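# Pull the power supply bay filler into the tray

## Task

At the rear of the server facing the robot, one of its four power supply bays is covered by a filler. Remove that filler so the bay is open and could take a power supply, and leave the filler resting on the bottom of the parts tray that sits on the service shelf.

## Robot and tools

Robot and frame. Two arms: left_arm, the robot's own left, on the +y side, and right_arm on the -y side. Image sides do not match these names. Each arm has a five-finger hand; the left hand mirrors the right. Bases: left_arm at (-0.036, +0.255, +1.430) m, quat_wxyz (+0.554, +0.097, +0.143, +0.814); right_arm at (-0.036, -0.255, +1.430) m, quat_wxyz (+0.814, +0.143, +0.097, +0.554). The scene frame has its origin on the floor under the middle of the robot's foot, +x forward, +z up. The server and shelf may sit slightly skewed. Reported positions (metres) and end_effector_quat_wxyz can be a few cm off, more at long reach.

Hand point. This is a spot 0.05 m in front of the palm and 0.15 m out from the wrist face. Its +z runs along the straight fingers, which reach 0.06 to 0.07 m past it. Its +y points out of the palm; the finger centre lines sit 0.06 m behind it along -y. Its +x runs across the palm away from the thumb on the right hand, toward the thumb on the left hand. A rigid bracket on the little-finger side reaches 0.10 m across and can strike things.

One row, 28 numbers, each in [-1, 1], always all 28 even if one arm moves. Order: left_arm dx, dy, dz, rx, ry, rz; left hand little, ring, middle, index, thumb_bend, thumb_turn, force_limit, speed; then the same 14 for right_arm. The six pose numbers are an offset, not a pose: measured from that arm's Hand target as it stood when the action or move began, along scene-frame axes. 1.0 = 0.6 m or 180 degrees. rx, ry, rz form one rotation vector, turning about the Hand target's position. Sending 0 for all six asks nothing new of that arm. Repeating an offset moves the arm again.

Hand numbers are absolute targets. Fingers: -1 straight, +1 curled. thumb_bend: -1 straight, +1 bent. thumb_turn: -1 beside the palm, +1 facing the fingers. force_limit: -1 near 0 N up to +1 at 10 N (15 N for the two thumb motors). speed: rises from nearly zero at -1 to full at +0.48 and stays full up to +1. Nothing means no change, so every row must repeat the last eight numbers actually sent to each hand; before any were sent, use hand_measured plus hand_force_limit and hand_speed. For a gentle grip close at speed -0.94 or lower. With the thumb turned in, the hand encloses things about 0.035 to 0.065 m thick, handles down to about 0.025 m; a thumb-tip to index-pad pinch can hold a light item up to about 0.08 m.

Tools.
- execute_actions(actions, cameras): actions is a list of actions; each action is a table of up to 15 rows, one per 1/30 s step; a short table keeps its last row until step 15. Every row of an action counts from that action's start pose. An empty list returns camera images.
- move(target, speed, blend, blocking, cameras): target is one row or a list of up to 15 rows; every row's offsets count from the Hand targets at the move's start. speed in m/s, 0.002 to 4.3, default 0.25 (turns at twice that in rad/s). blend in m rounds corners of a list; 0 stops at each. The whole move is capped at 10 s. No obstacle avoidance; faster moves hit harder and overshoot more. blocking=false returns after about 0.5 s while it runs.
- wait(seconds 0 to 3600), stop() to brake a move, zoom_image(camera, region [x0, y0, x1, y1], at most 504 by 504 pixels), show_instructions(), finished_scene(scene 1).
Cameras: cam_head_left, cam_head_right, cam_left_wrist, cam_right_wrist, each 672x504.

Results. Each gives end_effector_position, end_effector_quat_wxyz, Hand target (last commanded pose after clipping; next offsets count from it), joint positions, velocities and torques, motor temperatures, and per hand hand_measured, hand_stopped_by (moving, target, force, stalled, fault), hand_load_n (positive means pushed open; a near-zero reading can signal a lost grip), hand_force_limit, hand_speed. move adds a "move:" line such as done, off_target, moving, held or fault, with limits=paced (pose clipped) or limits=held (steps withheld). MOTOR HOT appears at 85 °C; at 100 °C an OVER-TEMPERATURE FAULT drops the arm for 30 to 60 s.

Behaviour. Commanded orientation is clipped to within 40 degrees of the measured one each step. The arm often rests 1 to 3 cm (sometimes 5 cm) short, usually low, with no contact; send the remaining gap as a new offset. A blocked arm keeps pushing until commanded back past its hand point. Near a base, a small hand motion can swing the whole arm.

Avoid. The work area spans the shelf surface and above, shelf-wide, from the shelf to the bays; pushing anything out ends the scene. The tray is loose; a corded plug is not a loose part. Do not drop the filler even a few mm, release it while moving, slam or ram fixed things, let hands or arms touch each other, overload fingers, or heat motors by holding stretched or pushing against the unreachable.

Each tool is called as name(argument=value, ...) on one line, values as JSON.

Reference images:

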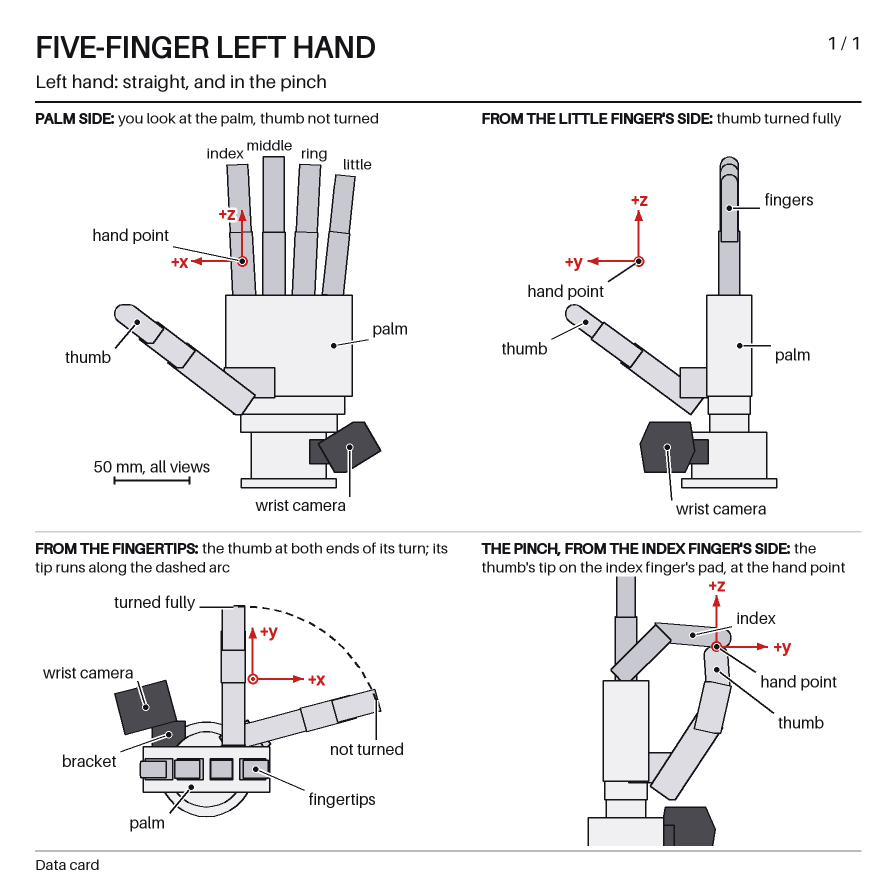

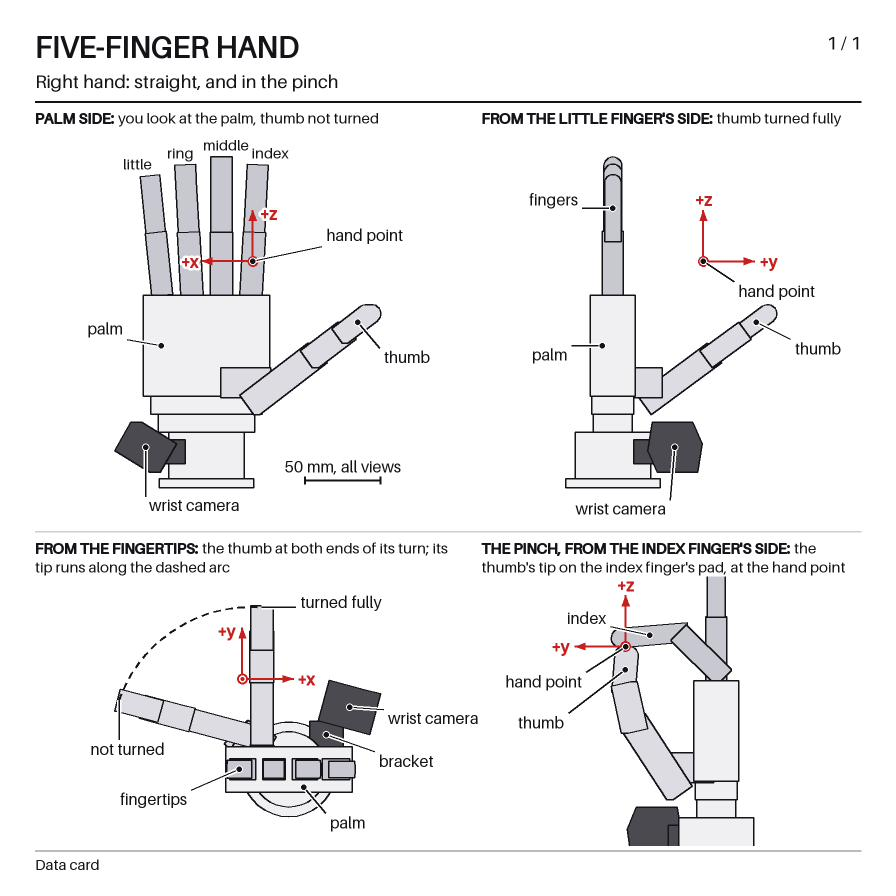

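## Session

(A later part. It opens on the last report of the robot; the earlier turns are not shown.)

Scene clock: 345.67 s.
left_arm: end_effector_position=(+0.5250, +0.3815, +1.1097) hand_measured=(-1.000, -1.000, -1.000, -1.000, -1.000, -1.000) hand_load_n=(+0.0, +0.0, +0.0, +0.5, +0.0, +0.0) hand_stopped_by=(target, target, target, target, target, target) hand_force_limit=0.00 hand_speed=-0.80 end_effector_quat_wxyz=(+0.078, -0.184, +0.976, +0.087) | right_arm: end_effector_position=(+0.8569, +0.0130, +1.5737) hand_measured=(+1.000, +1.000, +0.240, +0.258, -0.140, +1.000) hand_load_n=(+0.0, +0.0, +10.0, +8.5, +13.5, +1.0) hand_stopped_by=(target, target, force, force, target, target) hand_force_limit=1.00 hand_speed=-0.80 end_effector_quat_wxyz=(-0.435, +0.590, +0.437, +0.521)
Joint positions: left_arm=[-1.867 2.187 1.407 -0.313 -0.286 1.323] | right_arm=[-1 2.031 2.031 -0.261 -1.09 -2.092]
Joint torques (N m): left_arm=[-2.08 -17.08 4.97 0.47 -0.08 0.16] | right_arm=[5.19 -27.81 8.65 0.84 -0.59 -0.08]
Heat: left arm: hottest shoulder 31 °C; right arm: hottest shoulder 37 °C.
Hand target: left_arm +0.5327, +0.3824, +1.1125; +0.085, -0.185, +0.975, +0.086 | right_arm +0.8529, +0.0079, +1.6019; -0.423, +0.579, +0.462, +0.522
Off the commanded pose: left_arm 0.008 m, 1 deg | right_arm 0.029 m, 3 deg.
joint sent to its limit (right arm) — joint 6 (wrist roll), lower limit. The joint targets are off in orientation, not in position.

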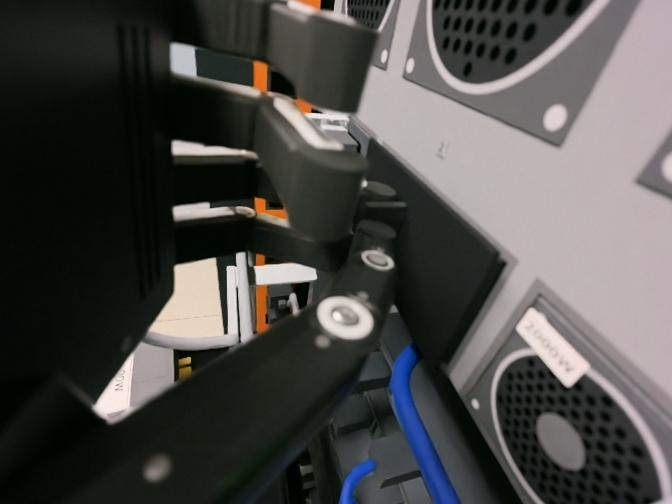

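execute_actions(actions=[[[0,0,0,0,0,0,-1,-1,-1,-1,-1,-1,0,-0.8,0,0.008,0,0,0,0,1,1,0.88,0.88,-0.13,1,1.0,-0.8],[0,0,0,0,0,0,-1,-1,-1,-1,-1,-1,0,-0.8,0,0.015,0,0,0,0,1,1,0.88,0.88,-0.13,1,1.0,-0.8],[0,0,0,0,0,0,-1,-1,-1,-1,-1,-1,0,-0.8,0,0.018,0,0,0,0,1,1,0.88,0.88,-0.13,1,1.0,-0.8],[0,0,0,0,0,0,-1,-1,-1,-1,-1,-1,0,-0.8,0,0.01,0,0,0,0,1,1,0.88,0.88,-0.13,1,1.0,-0.8],[0,0,0,0,0,0,-1,-1,-1,-1,-1,-1,0,-0.8,-0.001,0,0,0,0,0,1,1,0.88,0.88,-0.13,1,1.0,-0.8],[0,0,0,0,0,0,-1,-1,-1,-1,-1,-1,0,-0.8,-0.001,-0.01,0,0,0,0,1,1,0.88,0.88,-0.13,1,1.0,-0.8],[0,0,0,0,0,0,-1,-1,-1,-1,-1,-1,0,-0.8,-0.002,-0.018,0,0,0,0,1,1,0.88,0.88,-0.13,1,1.0,-0.8],[0,0,0,0,0,0,-1,-1,-1,-1,-1,-1,0,-0.8,-0.002,-0.015,0,0,0,0,1,1,0.88,0.88,-0.13,1,1.0,-0.8],[0,0,0,0,0,0,-1,-1,-1,-1,-1,-1,0,-0.8,-0.002,-0.008,0,0,0,0,1,1,0.88,0.88,-0.13,1,1.0,-0.8],[0,0,0,0,0,0,-1,-1,-1,-1,-1,-1,0,-0.8,-0.002,0,0,0,0,0,1,1,0.88,0.88,-0.13,1,1.0,-0.8]]], cameras=["cam_right_wrist"])

zoom_image(camera="cam_right_wrist", region=[300, 130, 460, 290])

zoom_image(camera="cam_right_wrist", region=[430, 200, 550, 320])

Scene clock: 346.87 s.
left_arm: end_effector_position=(+0.5250, +0.3815, +1.1097) hand_measured=(-1.000, -1.000, -1.000, -1.000, -1.000, -1.000) hand_load_n=(+0.0, +0.0, +0.0, +0.0, +0.0, +0.0) hand_stopped_by=(target, target, target, target, target, target) hand_force_limit=0.00 hand_speed=-0.80 end_effector_quat_wxyz=(+0.078, -0.184, +0.976, +0.087) | right_arm: end_effector_position=(+0.8525, +0.0149, +1.5725) hand_measured=(+1.000, +1.000, +0.240, +0.260, -0.138, +1.000) hand_load_n=(+0.0, +0.0, +1.5, +1.5, +3.5, +1.0) hand_stopped_by=(target, target, force, force, target, target) hand_force_limit=1.00 hand_speed=-0.80 end_effector_quat_wxyz=(-0.439, +0.589, +0.437, +0.519)
Joint positions: left_arm=[-1.867 2.187 1.407 -0.313 -0.286 1.323] | right_arm=[-0.999 2.024 2.015 -0.258 -1.095 -2.092]
Joint torques (N m): left_arm=[-2.02 -17.08 4.96 0.44 -0.09 0.15] | right_arm=[5.13 -27.34 9.28 0.84 -0.39 -0.07]
Heat: left arm: hottest shoulder 31 °C; right arm: hottest shoulder 37 °C.
Hand target: left_arm +0.5327, +0.3824, +1.1125; +0.085, -0.185, +0.975, +0.086 | right_arm +0.8517, +0.0080, +1.6019; -0.423, +0.579, +0.462, +0.522
Off the commanded pose: left_arm 0.008 m, 1 deg | right_arm 0.030 m, 4 deg.
joint sent to its limit (right arm) — joint 6 (wrist roll), lower limit. The joint targets are off in orientation, not in position.

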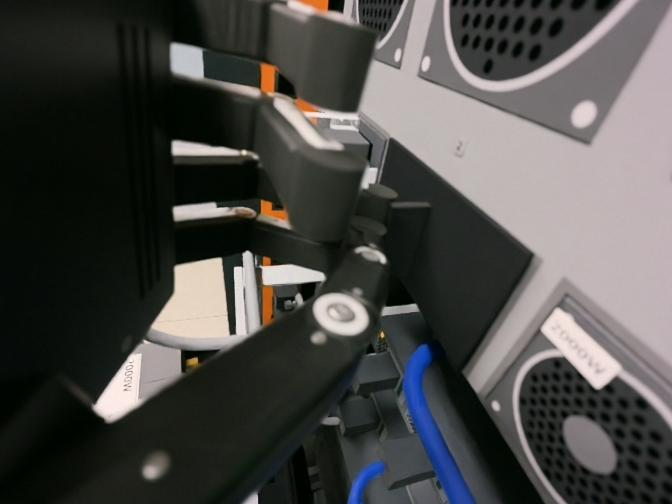

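Scaled by 3.150 from the camera's image (finer frame: 960x720).

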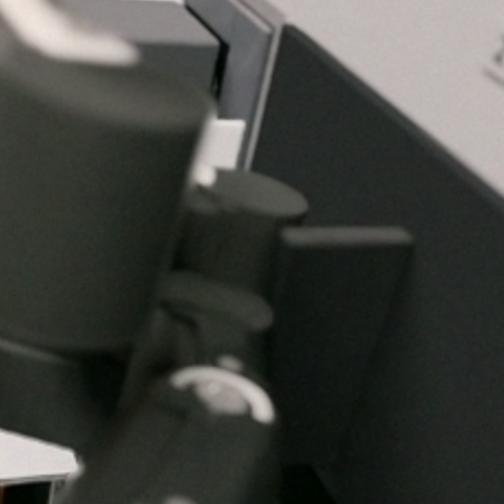

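Scaled by 4.200 from the camera's image (finer frame: 960x720).

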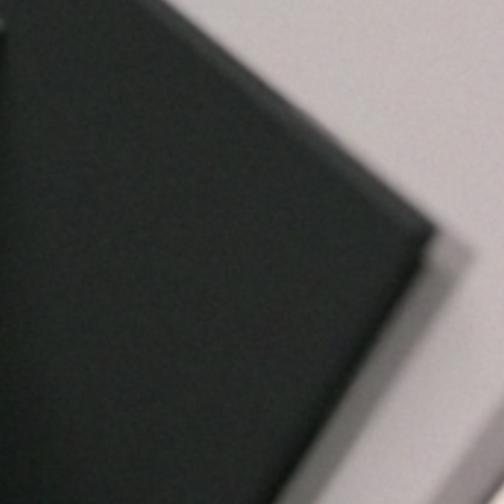

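execute_actions(actions=[[[0,0,0,0,0,0,-1,-1,-1,-1,-1,-1,0,-0.8,-0.006,0,-0.006,0,0,0,1,1,0.12,0.12,-0.2,1,1.0,-0.6]]])

move(target=[[0,0,0,0,0,0,-1,-1,-1,-1,-1,-1,0,-0.8,0,-0.005,0,0,0,0,1,1,0.12,0.12,-0.2,1,1.0,-0.6],[0,0,0,0,0,0,-1,-1,-1,-1,-1,-1,0,-0.8,0.01,-0.013,-0.01,0,0,0,1,1,0.12,0.12,-0.2,1,1.0,-0.6],[0,0,0,0,0,0,-1,-1,-1,-1,-1,-1,0,-0.8,0.053,-0.013,-0.0175,0,0,0,1,1,0.12,0.12,-0.2,1,1.0,-0.6]], speed=0.04, blend=0.003, cameras=["cam_right_wrist"])

zoom_image(camera="cam_right_wrist", region=[300, 130, 460, 290])

zoom_image(camera="cam_right_wrist", region=[430, 200, 550, 320])

Scene clock: 348.10 s.
left_arm: end_effector_position=(+0.5250, +0.3815, +1.1097) hand_measured=(-1.000, -1.000, -1.000, -1.000, -1.000, -1.000) hand_load_n=(+0.0, +0.0, -0.5, +0.0, +0.0, +0.0) hand_stopped_by=(target, target, target, target, target, target) hand_force_limit=0.00 hand_speed=-0.80 end_effector_quat_wxyz=(+0.078, -0.184, +0.976, +0.087) | right_arm: end_effector_position=(+0.8469, +0.0151, +1.5666) hand_measured=(+1.000, +1.000, +0.120, +0.120, -0.200, +1.000) hand_load_n=(-0.5, +0.0, +0.0, +0.0, +0.0, +0.5) hand_stopped_by=(target, target, target, target, target, target) hand_force_limit=1.00 hand_speed=-0.60 end_effector_quat_wxyz=(-0.441, +0.592, +0.436, +0.514)
Joint positions: left_arm=[-1.867 2.187 1.407 -0.313 -0.286 1.323] | right_arm=[-0.999 2.016 1.99 -0.254 -1.095 -2.092]
Joint torques (N m): left_arm=[-1.96 -17.08 4.96 0.46 -0.09 0.15] | right_arm=[5.42 -26.99 9.18 1.2 -0.38 -0.07]
Heat: left arm: hottest shoulder 31 °C; right arm: hottest shoulder 37 °C.
Hand target: left_arm +0.5327, +0.3824, +1.1125; +0.085, -0.185, +0.975, +0.086 | right_arm +0.8481, +0.0080, +1.5985; -0.423, +0.579, +0.462, +0.523
Off the commanded pose: left_arm 0.008 m, 1 deg | right_arm 0.032 m, 4 deg.
joint sent to its limit (right arm) — joint 6 (wrist roll), lower limit. The joint targets are off in orientation, not in position.

Scene clock: 350.13 s.
left_arm: end_effector_position=(+0.5250, +0.3815, +1.1097) hand_measured=(-1.000, -1.000, -1.000, -1.000, -1.000, -1.000) hand_load_n=(+0.0, +0.0, +0.0, +0.0, +0.0, +0.0) hand_stopped_by=(target, target, target, target, target, target) hand_force_limit=0.00 hand_speed=-0.80 end_effector_quat_wxyz=(+0.078, -0.184, +0.976, +0.087) | right_arm: end_effector_position=(+0.8620, +0.0094, +1.5713) hand_measured=(+1.000, +1.000, +0.120, +0.120, -0.200, +1.000) hand_load_n=(+0.0, +0.0, +0.0, +0.0, +0.0, +0.0) hand_stopped_by=(target, target, target, target, target, target) hand_force_limit=1.00 hand_speed=-0.60 end_effector_quat_wxyz=(-0.442, +0.588, +0.436, +0.519)
Joint positions: left_arm=[-1.867 2.187 1.407 -0.313 -0.286 1.323] | right_arm=[-1.01 2.053 2.069 -0.285 -1.112 -2.092]
Joint torques (N m): left_arm=[-2.02 -17.08 4.96 0.46 -0.08 0.15] | right_arm=[4.42 -23.53 15.43 0.57 -0.42 -0.08]
Heat: left arm: hottest shoulder 31 °C; right arm: hottest shoulder 37 °C.
Hand target: left_arm +0.5327, +0.3824, +1.1125; +0.085, -0.185, +0.975, +0.086 | right_arm +0.8798, +0.0002, +1.5876; -0.423, +0.579, +0.462, +0.522
Off the commanded pose: left_arm 0.008 m, 1 deg | right_arm 0.026 m, 4 deg.
joint sent to its limit (right arm) — joint 6 (wrist roll), lower limit. The joint targets are off in orientation, not in position.
move: off_target (right_arm)

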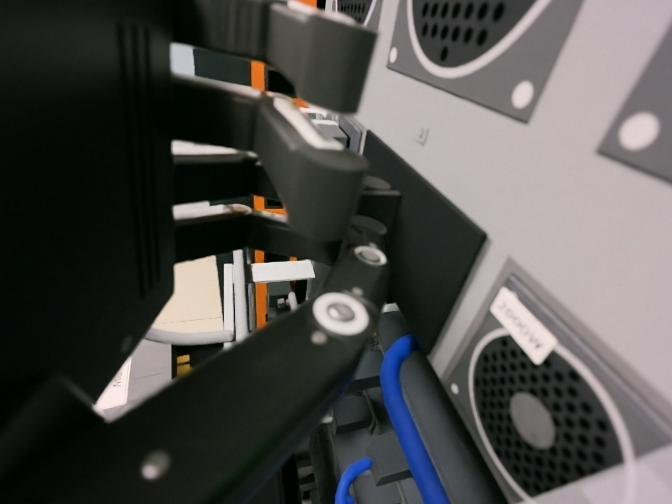

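Scaled by 3.150 from the camera's image (finer frame: 960x720).

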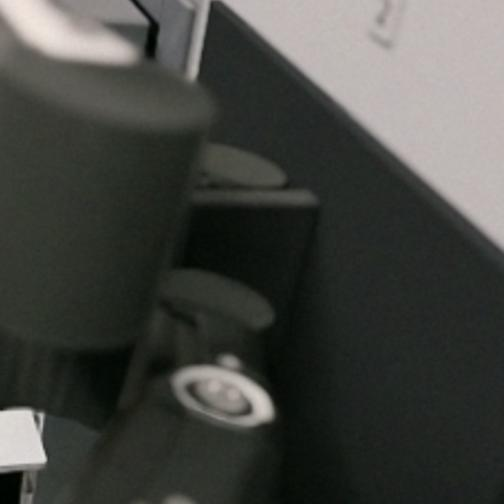

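Scaled by 4.200 from the camera's image (finer frame: 960x720).

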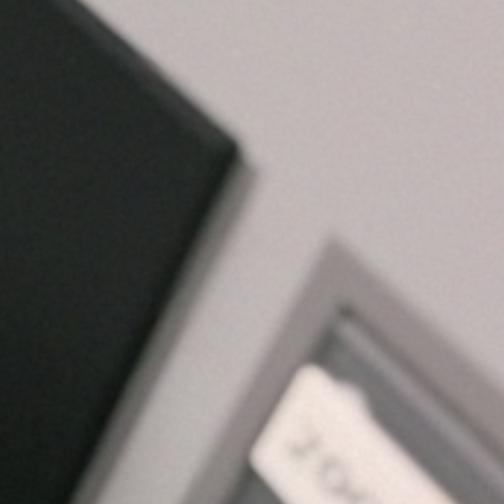

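move(target=[[0,0,0,0,0,0,-1,-1,-1,-1,-1,-1,0,-0.8,-0.05,0.008,0.01,0,0,0,1,1,0.12,0.12,-0.2,1,1.0,-0.6],[0,0,0,0,0,0,-1,-1,-1,-1,-1,-1,0,-0.8,-0.04,-0.0005,0.0,0,0,0,1,1,0.12,0.12,-0.2,1,1.0,-0.6],[0,0,0,0,0,0,-1,-1,-1,-1,-1,-1,0,-0.8,0.0035,-0.0005,0,0,0,0,1,1,0.12,0.12,-0.2,1,1.0,-0.6]], speed=0.04, blend=[0, 0.003, 0], cameras=["cam_right_wrist"])

zoom_image(camera="cam_right_wrist", region=[300, 130, 460, 290])

Scene clock: 354.07 s.
left_arm: end_effector_position=(+0.5250, +0.3815, +1.1097) hand_measured=(-1.000, -1.000, -1.000, -1.000, -1.000, -1.000) hand_load_n=(+0.0, +0.0, +0.0, +0.0, +0.0, +0.0) hand_stopped_by=(target, target, target, target, target, target) hand_force_limit=0.00 hand_speed=-0.80 end_effector_quat_wxyz=(+0.078, -0.184, +0.976, +0.087) | right_arm: end_effector_position=(+0.8624, +0.0092, +1.5737) hand_measured=(+1.000, +1.000, +0.120, +0.120, -0.200, +1.000) hand_load_n=(+0.0, +0.0, -1.0, +0.0, +0.0, +0.0) hand_stopped_by=(target, target, target, target, target, target) hand_force_limit=1.00 hand_speed=-0.60 end_effector_quat_wxyz=(-0.444, +0.586, +0.437, +0.518)
Joint positions: left_arm=[-1.867 2.187 1.407 -0.313 -0.286 1.323] | right_arm=[-1.011 2.055 2.078 -0.292 -1.118 -2.092]
Joint torques (N m): left_arm=[-2.02 -17.14 4.96 0.44 -0.09 0.15] | right_arm=[4.42 -22.65 15.65 0.62 -0.25 -0.09]
Heat: left arm: hottest shoulder 31 °C; right arm: hottest shoulder 37 °C.
Hand target: left_arm +0.5327, +0.3824, +1.1125; +0.085, -0.185, +0.975, +0.086 | right_arm +0.8820, -0.0002, +1.5877; -0.423, +0.579, +0.462, +0.522
Off the commanded pose: left_arm 0.008 m, 1 deg | right_arm 0.026 m, 4 deg.
joint sent to its limit (right arm) — joint 6 (wrist roll), lower limit. The joint targets are off in orientation, not in position.
move: off_target (right_arm)

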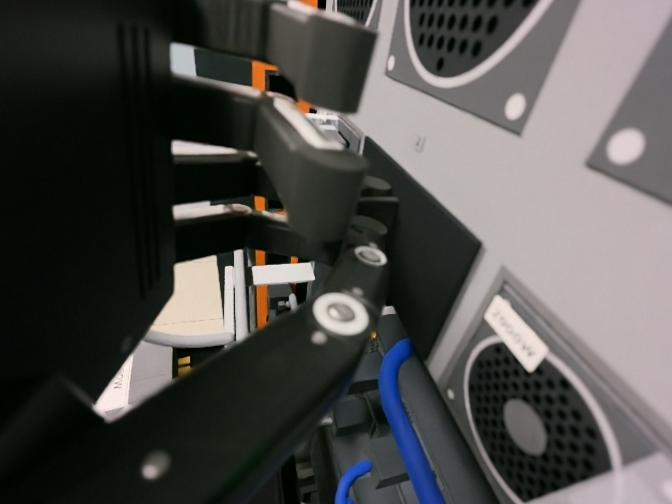

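Scaled by 3.150 from the camera's image (finer frame: 960x720).

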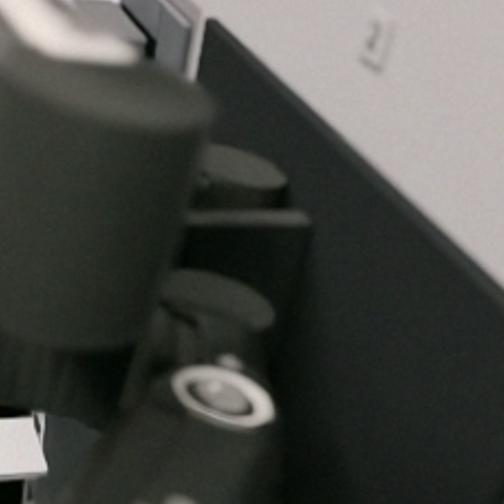

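execute_actions(actions=[[[0,0,0,0,0,0,-1,-1,-1,-1,-1,-1,0,-0.8,0.0005,0.010,0.003,0,0,0,1,1,0.12,0.12,-0.15,1,0.8,-0.2]],[[0,0,0,0,0,0,-1,-1,-1,-1,-1,-1,0,-0.8,0,0.003,0.005,0,0,0,1,1,0.8,0.8,-0.15,1,0.2,-0.8]],[[0,0,0,0,0,0,-1,-1,-1,-1,-1,-1,0,-0.8,0.002,0,0,0,0,0,1,1,0.88,0.88,-0.15,1,1.0,-0.8]]])

execute_actions(actions=[[[0,0,0,0,0,0,-1,-1,-1,-1,-1,-1,0,-0.8,0,0,0,0,0,0,1,1,0.88,0.88,-0.12,1,1.0,-0.8]]], cameras=["cam_right_wrist"])

zoom_image(camera="cam_right_wrist", region=[300, 130, 460, 290])

Scene clock: 356.13 s.
left_arm: end_effector_position=(+0.5250, +0.3815, +1.1097) hand_measured=(-1.000, -1.000, -1.000, -1.000, -1.000, -1.000) hand_load_n=(+0.0, +0.0, +0.0, +0.0, +0.0, +0.0) hand_stopped_by=(target, target, target, target, target, target) hand_force_limit=0.00 hand_speed=-0.80 end_effector_quat_wxyz=(+0.078, -0.184, +0.976, +0.087) | right_arm: end_effector_position=(+0.8628, +0.0117, +1.5735) hand_measured=(+1.000, +1.000, +0.240, +0.258, -0.152, +1.000) hand_load_n=(+0.0, +0.0, +11.5, +10.5, +7.5, +1.0) hand_stopped_by=(target, target, force, force, target, target) hand_force_limit=1.00 hand_speed=-0.80 end_effector_quat_wxyz=(-0.446, +0.589, +0.436, +0.514)
Joint positions: left_arm=[-1.867 2.187 1.407 -0.313 -0.286 1.323] | right_arm=[-1.007 2.06 2.092 -0.312 -1.114 -2.092]
Joint torques (N m): left_arm=[-2.08 -17.08 4.96 0.44 -0.08 0.15] | right_arm=[4.95 -22.59 16.1 0.7 0.04 -0.07]
Heat: left arm: hottest shoulder 31 °C; right arm: hottest shoulder 37 °C.
Hand target: left_arm +0.5327, +0.3824, +1.1125; +0.085, -0.185, +0.975, +0.086 | right_arm +0.8835, +0.0076, +1.5926; -0.423, +0.579, +0.462, +0.522
Off the commanded pose: left_arm 0.008 m, 1 deg | right_arm 0.028 m, 4 deg.
joint sent to its limit (right arm) — joint 6 (wrist roll), lower limit. The joint targets are off in orientation, not in position.

Scene clock: 356.83 s.
left_arm: end_effector_position=(+0.5250, +0.3815, +1.1097) hand_measured=(-1.000, -1.000, -1.000, -1.000, -1.000, -1.000) hand_load_n=(+0.0, +0.0, +0.0, +0.5, +0.0, +0.0) hand_stopped_by=(target, target, target, target, target, target) hand_force_limit=0.00 hand_speed=-0.80 end_effector_quat_wxyz=(+0.078, -0.184, +0.976, +0.087) | right_arm: end_effector_position=(+0.8629, +0.0117, +1.5738) hand_measured=(+1.000, +1.000, +0.240, +0.258, -0.130, +1.000) hand_load_n=(+0.0, +0.0, +12.0, +10.5, +11.5, +0.5) hand_stopped_by=(target, target, force, force, stalled, target) hand_force_limit=1.00 hand_speed=-0.80 end_effector_quat_wxyz=(-0.446, +0.589, +0.436, +0.514)
Joint positions: left_arm=[-1.867 2.187 1.407 -0.313 -0.286 1.323] | right_arm=[-1.007 2.06 2.092 -0.312 -1.114 -2.092]
Joint torques (N m): left_arm=[-2.02 -17.14 4.96 0.44 -0.09 0.16] | right_arm=[5.07 -22.95 16.13 0.75 0.08 -0.09]
Heat: left arm: hottest shoulder 31 °C; right arm: hottest shoulder 37 °C.
Hand target: left_arm +0.5327, +0.3824, +1.1125; +0.085, -0.185, +0.975, +0.086 | right_arm +0.8835, +0.0076, +1.5928; -0.423, +0.579, +0.462, +0.523
Off the commanded pose: left_arm 0.008 m, 1 deg | right_arm 0.028 m, 4 deg.
joint sent to its limit (right arm) — joint 6 (wrist roll), lower limit. The joint targets are off in orientation, not in position.

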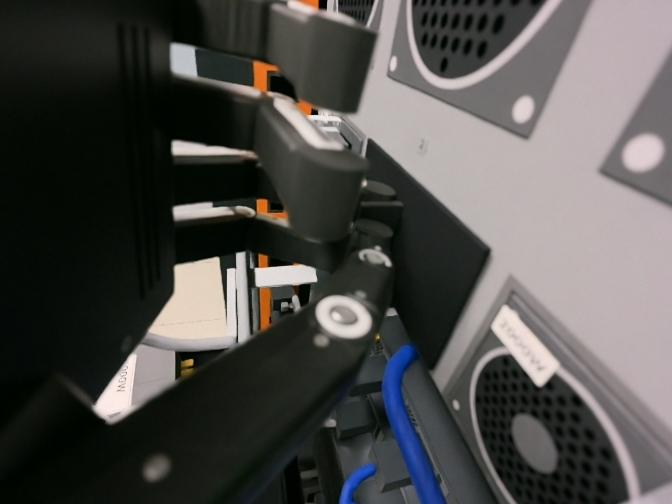

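Scaled by 3.150 from the camera's image (finer frame: 960x720).

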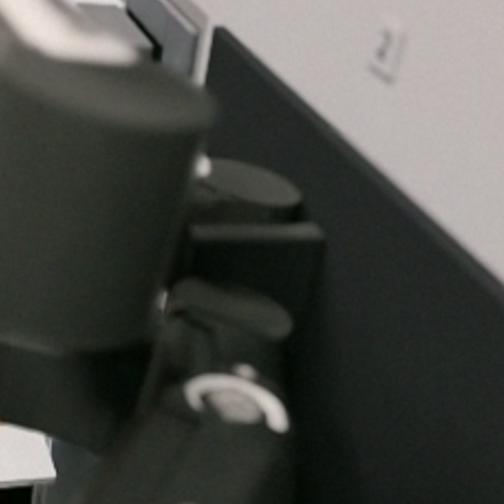

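execute_actions(actions=[[[0,0,0,0,0,0,-1,-1,-1,-1,-1,-1,0,-0.8,-0.012,0,0.008,0,0,0,1,1,0.88,0.88,-0.12,1,1.0,-0.8]],[[0,0,0,0,0,0,-1,-1,-1,-1,-1,-1,0,-0.8,-0.012,0,0.008,0,0,0,1,1,0.88,0.88,-0.12,1,1.0,-0.8]],[[0,0,0,0,0,0,-1,-1,-1,-1,-1,-1,0,-0.8,-0.010,0,0,0,0,0,1,1,0.88,0.88,-0.12,1,1.0,-0.8]],[[0,0,0,0,0,0,-1,-1,-1,-1,-1,-1,0,-0.8,-0.006,0,0,0,0,0,1,1,0.88,0.88,-0.12,1,1.0,-0.8]],[[0,0,0,0,0,0,-1,-1,-1,-1,-1,-1,0,-0.8,0,0.006,0,0,0,0,1,1,0.88,0.88,-0.12,1,1.0,-0.8],[0,0,0,0,0,0,-1,-1,-1,-1,-1,-1,0,-0.8,0,0.012,0,0,0,0,1,1,0.88,0.88,-0.12,1,1.0,-0.8],[0,0,0,0,0,0,-1,-1,-1,-1,-1,-1,0,-0.8,0,0.015,0,0,0,0,1,1,0.88,0.88,-0.12,1,1.0,-0.8],[0,0,0,0,0,0,-1,-1,-1,-1,-1,-1,0,-0.8,0,0.01,0,0,0,0,1,1,0.88,0.88,-0.12,1,1.0,-0.8],[0,0,0,0,0,0,-1,-1,-1,-1,-1,-1,0,-0.8,-0.001,0,0,0,0,0,1,1,0.88,0.88,-0.12,1,1.0,-0.8],[0,0,0,0,0,0,-1,-1,-1,-1,-1,-1,0,-0.8,-0.001,-0.01,0,0,0,0,1,1,0.88,0.88,-0.12,1,1.0,-0.8],[0,0,0,0,0,0,-1,-1,-1,-1,-1,-1,0,-0.8,-0.002,-0.015,0,0,0,0,1,1,0.88,0.88,-0.12,1,1.0,-0.8],[0,0,0,0,0,0,-1,-1,-1,-1,-1,-1,0,-0.8,-0.002,-0.012,0,0,0,0,1,1,0.88,0.88,-0.12,1,1.0,-0.8],[0,0,0,0,0,0,-1,-1,-1,-1,-1,-1,0,-0.8,-0.002,-0.006,0,0,0,0,1,1,0.88,0.88,-0.12,1,1.0,-0.8],[0,0,0,0,0,0,-1,-1,-1,-1,-1,-1,0,-0.8,-0.002,0,0,0,0,0,1,1,0.88,0.88,-0.12,1,1.0,-0.8]],[[0,0,0,0,0,0,-1,-1,-1,-1,-1,-1,0,-0.8,0,0.006,0,0,0,0,1,1,0.88,0.88,-0.12,1,1.0,-0.8],[0,0,0,0,0,0,-1,-1,-1,-1,-1,-1,0,-0.8,0,0.012,0,0,0,0,1,1,0.88,0.88,-0.12,1,1.0,-0.8],[0,0,0,0,0,0,-1,-1,-1,-1,-1,-1,0,-0.8,0,0.015,0,0,0,0,1,1,0.88,0.88,-0.12,1,1.0,-0.8],[0,0,0,0,0,0,-1,-1,-1,-1,-1,-1,0,-0.8,0,0.01,0,0,0,0,1,1,0.88,0.88,-0.12,1,1.0,-0.8],[0,0,0,0,0,0,-1,-1,-1,-1,-1,-1,0,-0.8,-0.001,0,0,0,0,0,1,1,0.88,0.88,-0.12,1,1.0,-0.8],[0,0,0,0,0,0,-1,-1,-1,-1,-1,-1,0,-0.8,-0.001,-0.01,0,0,0,0,1,1,0.88,0.88,-0.12,1,1.0,-0.8],[0,0,0,0,0,0,-1,-1,-1,-1,-1,-1,0,-0.8,-0.002,-0.015,0,0,0,0,1,1,0.88,0.88,-0.12,1,1.0,-0.8],[0,0,0,0,0,0,-1,-1,-1,-1,-1,-1,0,-0.8,-0.002,-0.012,0,0,0,0,1,1,0.88,0.88,-0.12,1,1.0,-0.8],[0,0,0,0,0,0,-1,-1,-1,-1,-1,-1,0,-0.8,-0.002,-0.006,0,0,0,0,1,1,0.88,0.88,-0.12,1,1.0,-0.8],[0,0,0,0,0,0,-1,-1,-1,-1,-1,-1,0,-0.8,-0.002,0,0,0,0,0,1,1,0.88,0.88,-0.12,1,1.0,-0.8]],[[0,0,0,0,0,0,-1,-1,-1,-1,-1,-1,0,-0.8,0,0.006,0,0,0,0,1,1,0.88,0.88,-0.12,1,1.0,-0.8],[0,0,0,0,0,0,-1,-1,-1,-1,-1,-1,0,-0.8,0,0.012,0,0,0,0,1,1,0.88,0.88,-0.12,1,1.0,-0.8],[0,0,0,0,0,0,-1,-1,-1,-1,-1,-1,0,-0.8,0,0.015,0,0,0,0,1,1,0.88,0.88,-0.12,1,1.0,-0.8],[0,0,0,0,0,0,-1,-1,-1,-1,-1,-1,0,-0.8,0,0.01,0,0,0,0,1,1,0.88,0.88,-0.12,1,1.0,-0.8],[0,0,0,0,0,0,-1,-1,-1,-1,-1,-1,0,-0.8,-0.001,0,0,0,0,0,1,1,0.88,0.88,-0.12,1,1.0,-0.8],[0,0,0,0,0,0,-1,-1,-1,-1,-1,-1,0,-0.8,-0.001,-0.01,0,0,0,0,1,1,0.88,0.88,-0.12,1,1.0,-0.8],[0,0,0,0,0,0,-1,-1,-1,-1,-1,-1,0,-0.8,-0.002,-0.015,0,0,0,0,1,1,0.88,0.88,-0.12,1,1.0,-0.8],[0,0,0,0,0,0,-1,-1,-1,-1,-1,-1,0,-0.8,-0.002,-0.012,0,0,0,0,1,1,0.88,0.88,-0.12,1,1.0,-0.8],[0,0,0,0,0,0,-1,-1,-1,-1,-1,-1,0,-0.8,-0.002,-0.006,0,0,0,0,1,1,0.88,0.88,-0.12,1,1.0,-0.8],[0,0,0,0,0,0,-1,-1,-1,-1,-1,-1,0,-0.8,-0.002,0,0,0,0,0,1,1,0.88,0.88,-0.12,1,1.0,-0.8]]], cameras=["cam_right_wrist"])

zoom_image(camera="cam_right_wrist", region=[300, 130, 460, 290])

Scene clock: 362.03 s.
left_arm: end_effector_position=(+0.5250, +0.3815, +1.1097) hand_measured=(-1.000, -1.000, -1.000, -1.000, -1.000, -1.000) hand_load_n=(+0.0, +0.0, +0.0, +0.5, +0.0, +0.0) hand_stopped_by=(target, target, target, target, target, target) hand_force_limit=0.00 hand_speed=-0.80 end_effector_quat_wxyz=(+0.078, -0.184, +0.976, +0.087) | right_arm: end_effector_position=(+0.8586, +0.0127, +1.5738) hand_measured=(+1.000, +1.000, +0.240, +0.258, -0.130, +1.000) hand_load_n=(+0.0, +0.0, +11.5, +10.5, +13.0, +1.0) hand_stopped_by=(target, target, force, force, stalled, target) hand_force_limit=1.00 hand_speed=-0.80 end_effector_quat_wxyz=(-0.437, +0.590, +0.437, +0.520)
Joint positions: left_arm=[-1.867 2.187 1.407 -0.313 -0.286 1.323] | right_arm=[-1.002 2.038 2.045 -0.272 -1.094 -2.092]
Joint torques (N m): left_arm=[-2.08 -17.08 4.96 0.46 -0.09 0.16] | right_arm=[5.19 -27.69 8.77 0.87 -0.46 -0.06]
Heat: left arm: hottest shoulder 31 °C; right arm: hottest shoulder 37 °C.
Hand target: left_arm +0.5327, +0.3824, +1.1125; +0.085, -0.185, +0.975, +0.086 | right_arm +0.8559, +0.0076, +1.6023; -0.423, +0.579, +0.462, +0.523
Off the commanded pose: left_arm 0.008 m, 1 deg | right_arm 0.029 m, 4 deg.
joint sent to its limit (right arm) — joint 6 (wrist roll), lower limit. The joint targets are off in orientation, not in position.

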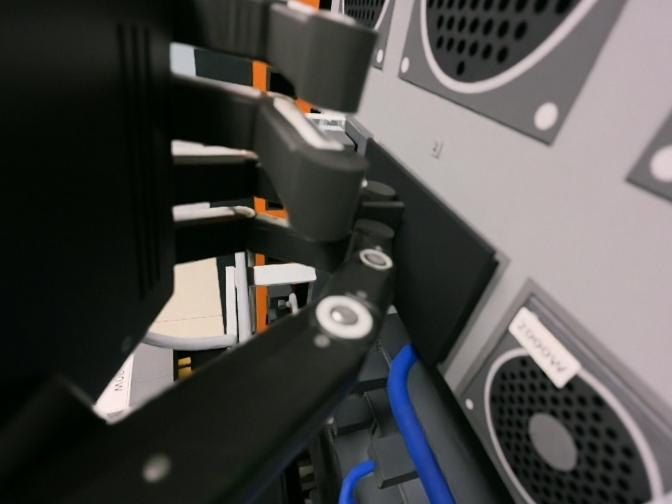

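Scaled by 3.150 from the camera's image (finer frame: 960x720).

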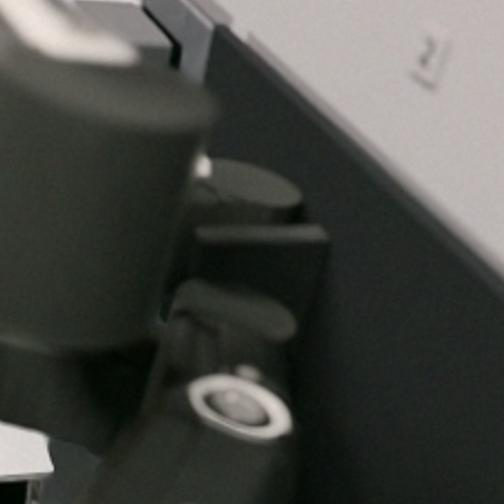

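execute_actions(actions=[[[0,0,0,0,0,0,-1,-1,-1,-1,-1,-1,0,-0.8,0,0.006,0,0,0,0,1,1,0.88,0.88,-0.12,1,1.0,-0.8],[0,0,0,0,0,0,-1,-1,-1,-1,-1,-1,0,-0.8,0,0.012,0,0,0,0,1,1,0.88,0.88,-0.12,1,1.0,-0.8],[0,0,0,0,0,0,-1,-1,-1,-1,-1,-1,0,-0.8,0,0.015,0,0,0,0,1,1,0.88,0.88,-0.12,1,1.0,-0.8],[0,0,0,0,0,0,-1,-1,-1,-1,-1,-1,0,-0.8,0,0.01,0,0,0,0,1,1,0.88,0.88,-0.12,1,1.0,-0.8],[0,0,0,0,0,0,-1,-1,-1,-1,-1,-1,0,-0.8,-0.001,0,0,0,0,0,1,1,0.88,0.88,-0.12,1,1.0,-0.8],[0,0,0,0,0,0,-1,-1,-1,-1,-1,-1,0,-0.8,-0.001,-0.01,0,0,0,0,1,1,0.88,0.88,-0.12,1,1.0,-0.8],[0,0,0,0,0,0,-1,-1,-1,-1,-1,-1,0,-0.8,-0.002,-0.015,0,0,0,0,1,1,0.88,0.88,-0.12,1,1.0,-0.8],[0,0,0,0,0,0,-1,-1,-1,-1,-1,-1,0,-0.8,-0.002,-0.012,0,0,0,0,1,1,0.88,0.88,-0.12,1,1.0,-0.8],[0,0,0,0,0,0,-1,-1,-1,-1,-1,-1,0,-0.8,-0.002,-0.006,0,0,0,0,1,1,0.88,0.88,-0.12,1,1.0,-0.8],[0,0,0,0,0,0,-1,-1,-1,-1,-1,-1,0,-0.8,-0.002,0,0,0,0,0,1,1,0.88,0.88,-0.12,1,1.0,-0.8]],[[0,0,0,0,0,0,-1,-1,-1,-1,-1,-1,0,-0.8,0,0.006,0,0,0,0,1,1,0.88,0.88,-0.12,1,1.0,-0.8],[0,0,0,0,0,0,-1,-1,-1,-1,-1,-1,0,-0.8,0,0.012,0,0,0,0,1,1,0.88,0.88,-0.12,1,1.0,-0.8],[0,0,0,0,0,0,-1,-1,-1,-1,-1,-1,0,-0.8,0,0.015,0,0,0,0,1,1,0.88,0.88,-0.12,1,1.0,-0.8],[0,0,0,0,0,0,-1,-1,-1,-1,-1,-1,0,-0.8,0,0.01,0,0,0,0,1,1,0.88,0.88,-0.12,1,1.0,-0.8],[0,0,0,0,0,0,-1,-1,-1,-1,-1,-1,0,-0.8,-0.001,0,0,0,0,0,1,1,0.88,0.88,-0.12,1,1.0,-0.8],[0,0,0,0,0,0,-1,-1,-1,-1,-1,-1,0,-0.8,-0.001,-0.01,0,0,0,0,1,1,0.88,0.88,-0.12,1,1.0,-0.8],[0,0,0,0,0,0,-1,-1,-1,-1,-1,-1,0,-0.8,-0.001,-0.015,0,0,0,0,1,1,0.88,0.88,-0.12,1,1.0,-0.8],[0,0,0,0,0,0,-1,-1,-1,-1,-1,-1,0,-0.8,-0.001,-0.012,0,0,0,0,1,1,0.88,0.88,-0.12,1,1.0,-0.8],[0,0,0,0,0,0,-1,-1,-1,-1,-1,-1,0,-0.8,-0.001,-0.006,0,0,0,0,1,1,0.88,0.88,-0.12,1,1.0,-0.8],[0,0,0,0,0,0,-1,-1,-1,-1,-1,-1,0,-0.8,-0.001,0,0,0,0,0,1,1,0.88,0.88,-0.12,1,1.0,-0.8]]])

execute_actions(actions=[[[0,0,0,0,0,0,-1,-1,-1,-1,-1,-1,0,-0.8,0.008,0,0,0,0,0,1,1,0.88,0.88,-0.12,1,1.0,-0.8]],[[0,0,0,0,0,0,-1,-1,-1,-1,-1,-1,0,-0.8,0.008,0,-0.002,0,0,0,1,1,0.88,0.88,-0.12,1,1.0,-0.8]]], cameras=["cam_right_wrist"])

zoom_image(camera="cam_right_wrist", region=[300, 130, 460, 290])

Scene clock: 364.20 s.
left_arm: end_effector_position=(+0.5250, +0.3815, +1.1097) hand_measured=(-1.000, -1.000, -1.000, -1.000, -1.000, -1.000) hand_load_n=(+0.0, +0.0, +0.0, +0.0, +0.0, +0.0) hand_stopped_by=(target, target, target, target, target, target) hand_force_limit=0.00 hand_speed=-0.80 end_effector_quat_wxyz=(+0.078, -0.184, +0.976, +0.087) | right_arm: end_effector_position=(+0.8579, +0.0127, +1.5737) hand_measured=(+1.000, +1.000, +0.240, +0.258, -0.130, +1.000) hand_load_n=(+0.0, +0.0, +11.5, +10.5, +13.0, +1.0) hand_stopped_by=(target, target, force, force, stalled, target) hand_force_limit=1.00 hand_speed=-0.80 end_effector_quat_wxyz=(-0.435, +0.590, +0.437, +0.521)
Joint positions: left_arm=[-1.867 2.187 1.407 -0.313 -0.286 1.323] | right_arm=[-1.001 2.034 2.037 -0.265 -1.091 -2.092]
Joint torques (N m): left_arm=[-1.96 -17.08 4.97 0.46 -0.09 0.15] | right_arm=[5.42 -27.75 8.68 0.88 -0.58 -0.06]
Heat: left arm: hottest shoulder 31 °C; right arm: hottest shoulder 37 °C.
Hand target: left_arm +0.5327, +0.3824, +1.1125; +0.085, -0.185, +0.975, +0.086 | right_arm +0.8542, +0.0076, +1.6022; -0.423, +0.579, +0.462, +0.523
Off the commanded pose: left_arm 0.008 m, 1 deg | right_arm 0.029 m, 3 deg.
joint sent to its limit (right arm) — joint 6 (wrist roll), lower limit. The joint targets are off in orientation, not in position.

Scene clock: 365.40 s.
left_arm: end_effector_position=(+0.5250, +0.3815, +1.1097) hand_measured=(-1.000, -1.000, -1.000, -1.000, -1.000, -1.000) hand_load_n=(+0.0, +0.0, +0.0, +0.0, +0.0, +0.0) hand_stopped_by=(target, target, target, target, target, target) hand_force_limit=0.00 hand_speed=-0.80 end_effector_quat_wxyz=(+0.078, -0.184, +0.976, +0.087) | right_arm: end_effector_position=(+0.8579, +0.0127, +1.5737) hand_measured=(+1.000, +1.000, +0.240, +0.258, -0.130, +1.000) hand_load_n=(+0.0, +0.0, +11.5, +10.5, +13.0, +1.0) hand_stopped_by=(target, target, force, force, stalled, target) hand_force_limit=1.00 hand_speed=-0.80 end_effector_quat_wxyz=(-0.435, +0.590, +0.437, +0.521)
Joint positions: left_arm=[-1.867 2.187 1.407 -0.313 -0.286 1.323] | right_arm=[-1.001 2.034 2.037 -0.265 -1.091 -2.092]
Joint torques (N m): left_arm=[-2.08 -17.14 4.94 0.49 -0.08 0.15] | right_arm=[5.01 -25.52 12.55 0.18 -0.65 -0.07]
Heat: left arm: hottest shoulder 31 °C; right arm: hottest shoulder 37 °C.
Hand target: left_arm +0.5327, +0.3824, +1.1125; +0.085, -0.185, +0.975, +0.086 | right_arm +0.8638, +0.0076, +1.6010; -0.423, +0.579, +0.462, +0.523
Off the commanded pose: left_arm 0.008 m, 1 deg | right_arm 0.028 m, 3 deg.
joint sent to its limit (right arm) — joint 6 (wrist roll), lower limit. The joint targets are off in orientation, not in position.

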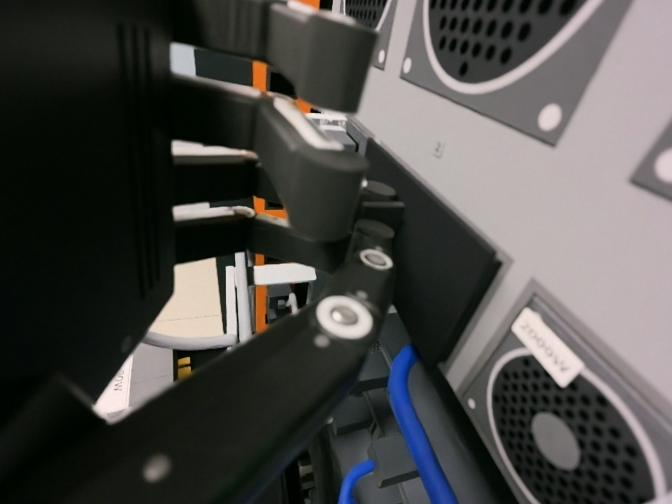

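Scaled by 3.150 from the camera's image (finer frame: 960x720).

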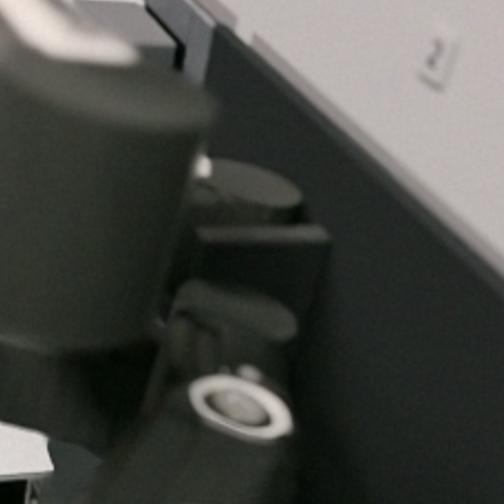

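execute_actions(actions=[[[0,0,0,0,0,0,-1,-1,-1,-1,-1,-1,0,-0.8,-0.008,0,0.002,0,0,0,1,1,0.88,0.88,-0.12,1,1.0,-0.8]],[[0,0,0,0,0,0,-1,-1,-1,-1,-1,-1,0,-0.8,-0.008,0,0,0,0,0,1,1,0.88,0.88,-0.12,1,1.0,-0.8]],[[0,0,0,0,0,0,-1,-1,-1,-1,-1,-1,0,-0.8,0,0.006,0,0,0,0,1,1,0.88,0.88,-0.12,1,1.0,-0.8],[0,0,0,0,0,0,-1,-1,-1,-1,-1,-1,0,-0.8,0,0.012,0,0,0,0,1,1,0.88,0.88,-0.12,1,1.0,-0.8],[0,0,0,0,0,0,-1,-1,-1,-1,-1,-1,0,-0.8,0,0.015,0,0,0,0,1,1,0.88,0.88,-0.12,1,1.0,-0.8],[0,0,0,0,0,0,-1,-1,-1,-1,-1,-1,0,-0.8,0,0.01,0,0,0,0,1,1,0.88,0.88,-0.12,1,1.0,-0.8],[0,0,0,0,0,0,-1,-1,-1,-1,-1,-1,0,-0.8,-0.001,0,0,0,0,0,1,1,0.88,0.88,-0.12,1,1.0,-0.8],[0,0,0,0,0,0,-1,-1,-1,-1,-1,-1,0,-0.8,-0.001,-0.01,0,0,0,0,1,1,0.88,0.88,-0.12,1,1.0,-0.8],[0,0,0,0,0,0,-1,-1,-1,-1,-1,-1,0,-0.8,-0.002,-0.015,0,0,0,0,1,1,0.88,0.88,-0.12,1,1.0,-0.8],[0,0,0,0,0,0,-1,-1,-1,-1,-1,-1,0,-0.8,-0.002,-0.012,0,0,0,0,1,1,0.88,0.88,-0.12,1,1.0,-0.8],[0,0,0,0,0,0,-1,-1,-1,-1,-1,-1,0,-0.8,-0.002,-0.006,0,0,0,0,1,1,0.88,0.88,-0.12,1,1.0,-0.8],[0,0,0,0,0,0,-1,-1,-1,-1,-1,-1,0,-0.8,-0.002,0,0,0,0,0,1,1,0.88,0.88,-0.12,1,1.0,-0.8]]], cameras=["cam_right_wrist"])

zoom_image(camera="cam_right_wrist", region=[300, 130, 460, 290])

Scene clock: 367.77 s.
left_arm: end_effector_position=(+0.5250, +0.3815, +1.1097) hand_measured=(-1.000, -1.000, -1.000, -1.000, -1.000, -1.000) hand_load_n=(+0.0, +0.0, +0.0, +0.0, +0.0, +0.0) hand_stopped_by=(target, target, target, target, target, target) hand_force_limit=0.00 hand_speed=-0.80 end_effector_quat_wxyz=(+0.078, -0.184, +0.976, +0.087) | right_arm: end_effector_position=(+0.8573, +0.0128, +1.5738) hand_measured=(+1.000, +1.000, +0.240, +0.258, -0.130, +1.000) hand_load_n=(+0.0, +0.0, +10.5, +10.0, +14.0, +1.0) hand_stopped_by=(target, target, force, force, stalled, target) hand_force_limit=1.00 hand_speed=-0.80 end_effector_quat_wxyz=(-0.435, +0.590, +0.437, +0.522)
Joint positions: left_arm=[-1.867 2.187 1.407 -0.313 -0.286 1.323] | right_arm=[-1.001 2.032 2.032 -0.261 -1.09 -2.092]
Joint torques (N m): left_arm=[-2.02 -17.03 4.97 0.49 -0.08 0.15] | right_arm=[5.36 -27.69 8.59 0.85 -0.61 -0.05]
Motor temperatures (°C): left_arm=[22 31 26 23 22 23] | right_arm=[25 38 31 24 25 21]
Heat: left arm: hottest shoulder 31 °C; right arm: hottest shoulder 38 °C.
Hand target: left_arm +0.5327, +0.3824, +1.1125; +0.085, -0.185, +0.975, +0.086 | right_arm +0.8529, +0.0076, +1.6022; -0.423, +0.579, +0.462, +0.523
Off the commanded pose: left_arm 0.008 m, 1 deg | right_arm 0.029 m, 3 deg.
joint sent to its limit (right arm) — joint 6 (wrist roll), lower limit. The joint targets are off in orientation, not in position.

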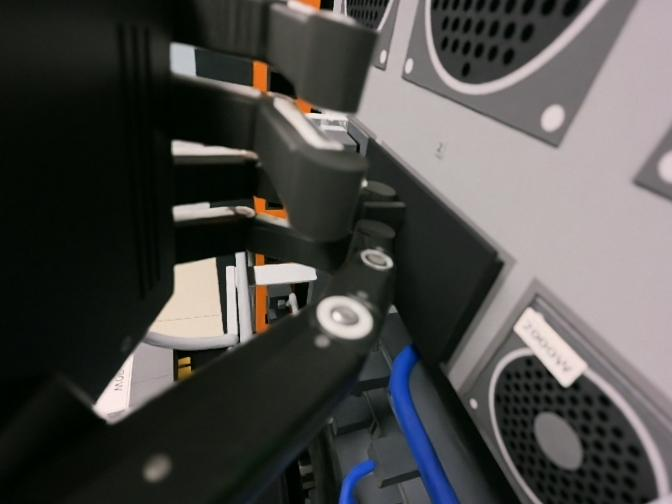

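Scaled by 3.150 from the camera's image (finer frame: 960x720).

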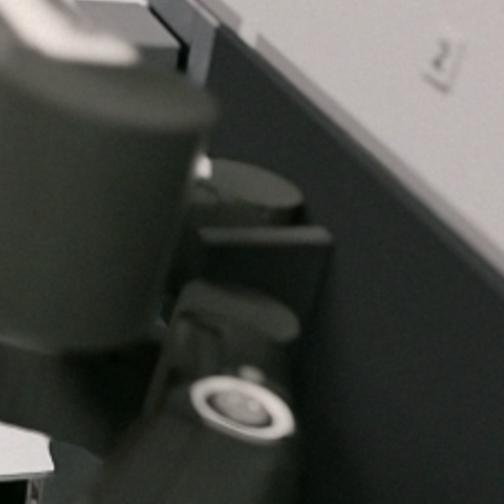

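execute_actions(actions=[[[0,0,0,0,0,0,-1,-1,-1,-1,-1,-1,0,-0.8,0,0.006,0,0,0,0,1,1,0.88,0.88,-0.12,1,1.0,-0.8],[0,0,0,0,0,0,-1,-1,-1,-1,-1,-1,0,-0.8,0,0.012,0,0,0,0,1,1,0.88,0.88,-0.12,1,1.0,-0.8],[0,0,0,0,0,0,-1,-1,-1,-1,-1,-1,0,-0.8,0,0.015,0,0,0,0,1,1,0.88,0.88,-0.12,1,1.0,-0.8],[0,0,0,0,0,0,-1,-1,-1,-1,-1,-1,0,-0.8,0,0.01,0,0,0,0,1,1,0.88,0.88,-0.12,1,1.0,-0.8],[0,0,0,0,0,0,-1,-1,-1,-1,-1,-1,0,-0.8,0,0,0,0,0,0,1,1,0.88,0.88,-0.12,1,1.0,-0.8],[0,0,0,0,0,0,-1,-1,-1,-1,-1,-1,0,-0.8,-0.001,-0.01,0,0,0,0,1,1,0.88,0.88,-0.12,1,1.0,-0.8],[0,0,0,0,0,0,-1,-1,-1,-1,-1,-1,0,-0.8,-0.001,-0.015,0,0,0,0,1,1,0.88,0.88,-0.12,1,1.0,-0.8],[0,0,0,0,0,0,-1,-1,-1,-1,-1,-1,0,-0.8,-0.001,-0.012,0,0,0,0,1,1,0.88,0.88,-0.12,1,1.0,-0.8],[0,0,0,0,0,0,-1,-1,-1,-1,-1,-1,0,-0.8,-0.001,-0.006,0,0,0,0,1,1,0.88,0.88,-0.12,1,1.0,-0.8],[0,0,0,0,0,0,-1,-1,-1,-1,-1,-1,0,-0.8,-0.001,0,0,0,0,0,1,1,0.88,0.88,-0.12,1,1.0,-0.8]]], cameras=["cam_right_wrist"])

zoom_image(camera="cam_right_wrist", region=[300, 130, 460, 290])

Scene clock: 368.90 s.
left_arm: end_effector_position=(+0.5250, +0.3815, +1.1097) hand_measured=(-1.000, -1.000, -1.000, -1.000, -1.000, -1.000) hand_load_n=(+0.0, +0.0, +0.0, +0.0, +0.0, +0.0) hand_stopped_by=(target, target, target, target, target, target) hand_force_limit=0.00 hand_speed=-0.80 end_effector_quat_wxyz=(+0.078, -0.184, +0.976, +0.087) | right_arm: end_effector_position=(+0.8571, +0.0128, +1.5739) hand_measured=(+1.000, +1.000, +0.240, +0.258, -0.130, +1.000) hand_load_n=(+0.0, +0.0, +11.0, +10.0, +14.0, +1.0) hand_stopped_by=(target, target, force, force, stalled, target) hand_force_limit=1.00 hand_speed=-0.80 end_effector_quat_wxyz=(-0.434, +0.590, +0.437, +0.522)
Joint positions: left_arm=[-1.867 2.187 1.407 -0.313 -0.286 1.323] | right_arm=[-1 2.03 2.029 -0.258 -1.088 -2.092]
Joint torques (N m): left_arm=[-2.02 -17.14 4.97 0.47 -0.08 0.15] | right_arm=[5.19 -27.87 8.51 0.77 -0.66 -0.08]
Heat: left arm: hottest shoulder 31 °C; right arm: hottest shoulder 38 °C.
Hand target: left_arm +0.5327, +0.3824, +1.1125; +0.085, -0.185, +0.975, +0.086 | right_arm +0.8524, +0.0076, +1.6023; -0.422, +0.579, +0.462, +0.523
Off the commanded pose: left_arm 0.008 m, 1 deg | right_arm 0.029 m, 3 deg.
joint sent to its limit (right arm) — joint 6 (wrist roll), lower limit. The joint targets are off in orientation, not in position.

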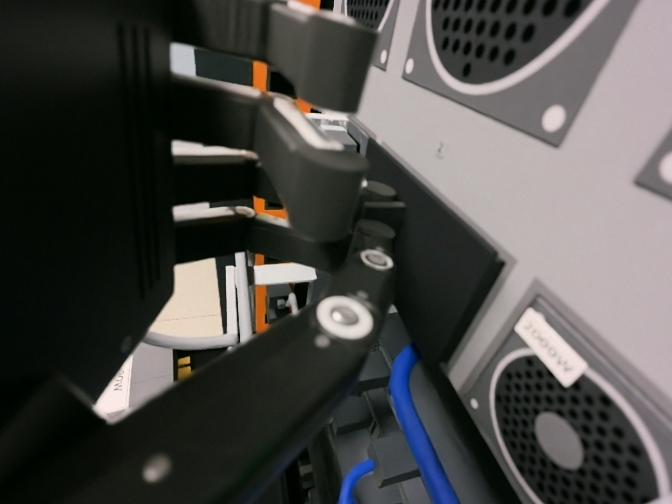

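Scaled by 3.150 from the camera's image (finer frame: 960x720).

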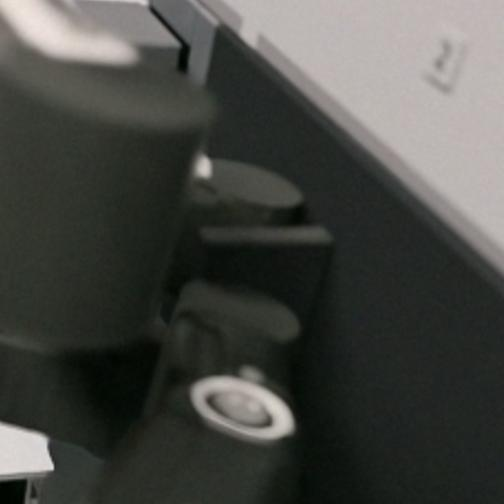

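execute_actions(actions=[[[0,0,0,0,0,0,-1,-1,-1,-1,-1,-1,0,-0.8,0.010,0,0,0,0,0,1,1,0.88,0.88,-0.12,1,1.0,-0.8]],[[0,0,0,0,0,0,-1,-1,-1,-1,-1,-1,0,-0.8,0.010,0,-0.003,0,0,0,1,1,0.88,0.88,-0.12,1,1.0,-0.8]],[[0,0,0,0,0,0,-1,-1,-1,-1,-1,-1,0,-0.8,0.002,0,0,0,0,0,1,1,0.12,0.12,-0.15,1,1.0,-0.6]]], cameras=["cam_right_wrist"])

zoom_image(camera="cam_right_wrist", region=[300, 130, 460, 290])

zoom_image(camera="cam_right_wrist", region=[430, 200, 550, 320])

Scene clock: 371.03 s.
left_arm: end_effector_position=(+0.5250, +0.3815, +1.1097) hand_measured=(-1.000, -1.000, -1.000, -1.000, -1.000, -1.000) hand_load_n=(+0.0, +0.0, +0.0, +0.0, +0.0, +0.0) hand_stopped_by=(target, target, target, target, target, target) hand_force_limit=0.00 hand_speed=-0.80 end_effector_quat_wxyz=(+0.078, -0.184, +0.976, +0.087) | right_arm: end_effector_position=(+0.8553, +0.0101, +1.5704) hand_measured=(+1.000, +1.000, +0.120, +0.120, -0.150, +1.000) hand_load_n=(+0.0, +0.0, +0.0, +0.0, +0.0, +0.0) hand_stopped_by=(target, target, target, target, target, target) hand_force_limit=1.00 hand_speed=-0.60 end_effector_quat_wxyz=(-0.439, +0.593, +0.435, +0.516)
Joint positions: left_arm=[-1.867 2.187 1.407 -0.313 -0.286 1.323] | right_arm=[-1.005 2.03 2.029 -0.276 -1.095 -2.092]
Joint torques (N m): left_arm=[-2.08 -17.14 4.96 0.46 -0.09 0.15] | right_arm=[5.19 -25.35 13.53 0.44 -0.53 -0.08]
Heat: left arm: hottest shoulder 31 °C; right arm: hottest shoulder 37 °C.
Hand target: left_arm +0.5327, +0.3824, +1.1125; +0.085, -0.185, +0.975, +0.086 | right_arm +0.8655, +0.0077, +1.6005; -0.423, +0.579, +0.462, +0.523
Off the commanded pose: left_arm 0.008 m, 1 deg | right_arm 0.032 m, 4 deg.
joint sent to its limit (right arm) — joint 6 (wrist roll), lower limit. The joint targets are off in orientation, not in position.

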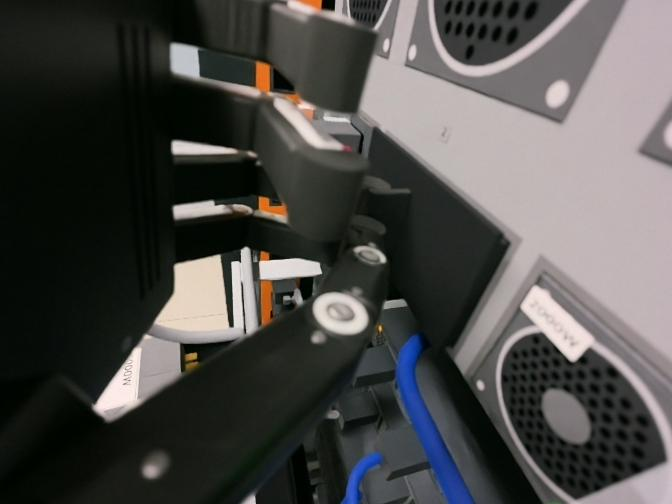

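Scaled by 3.150 from the camera's image (finer frame: 960x720).

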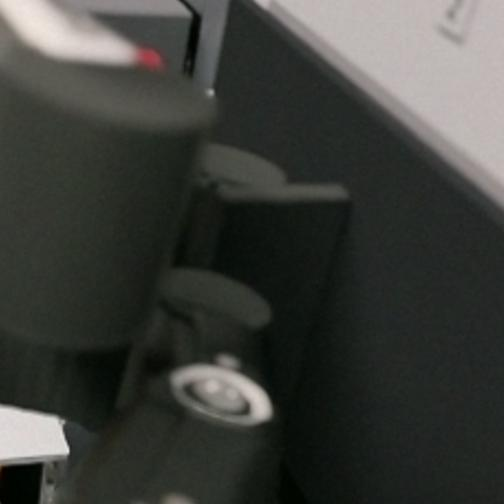

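Scaled by 4.200 from the camera's image (finer frame: 960x720).

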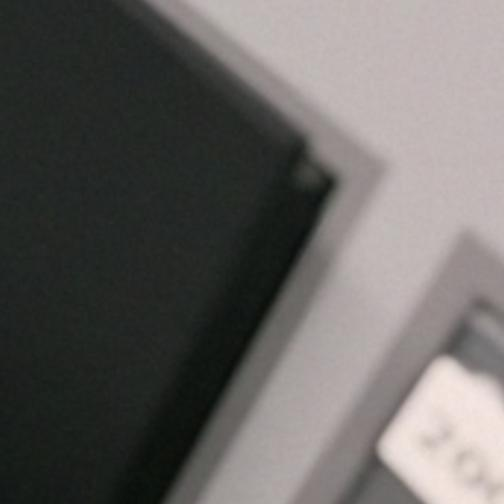

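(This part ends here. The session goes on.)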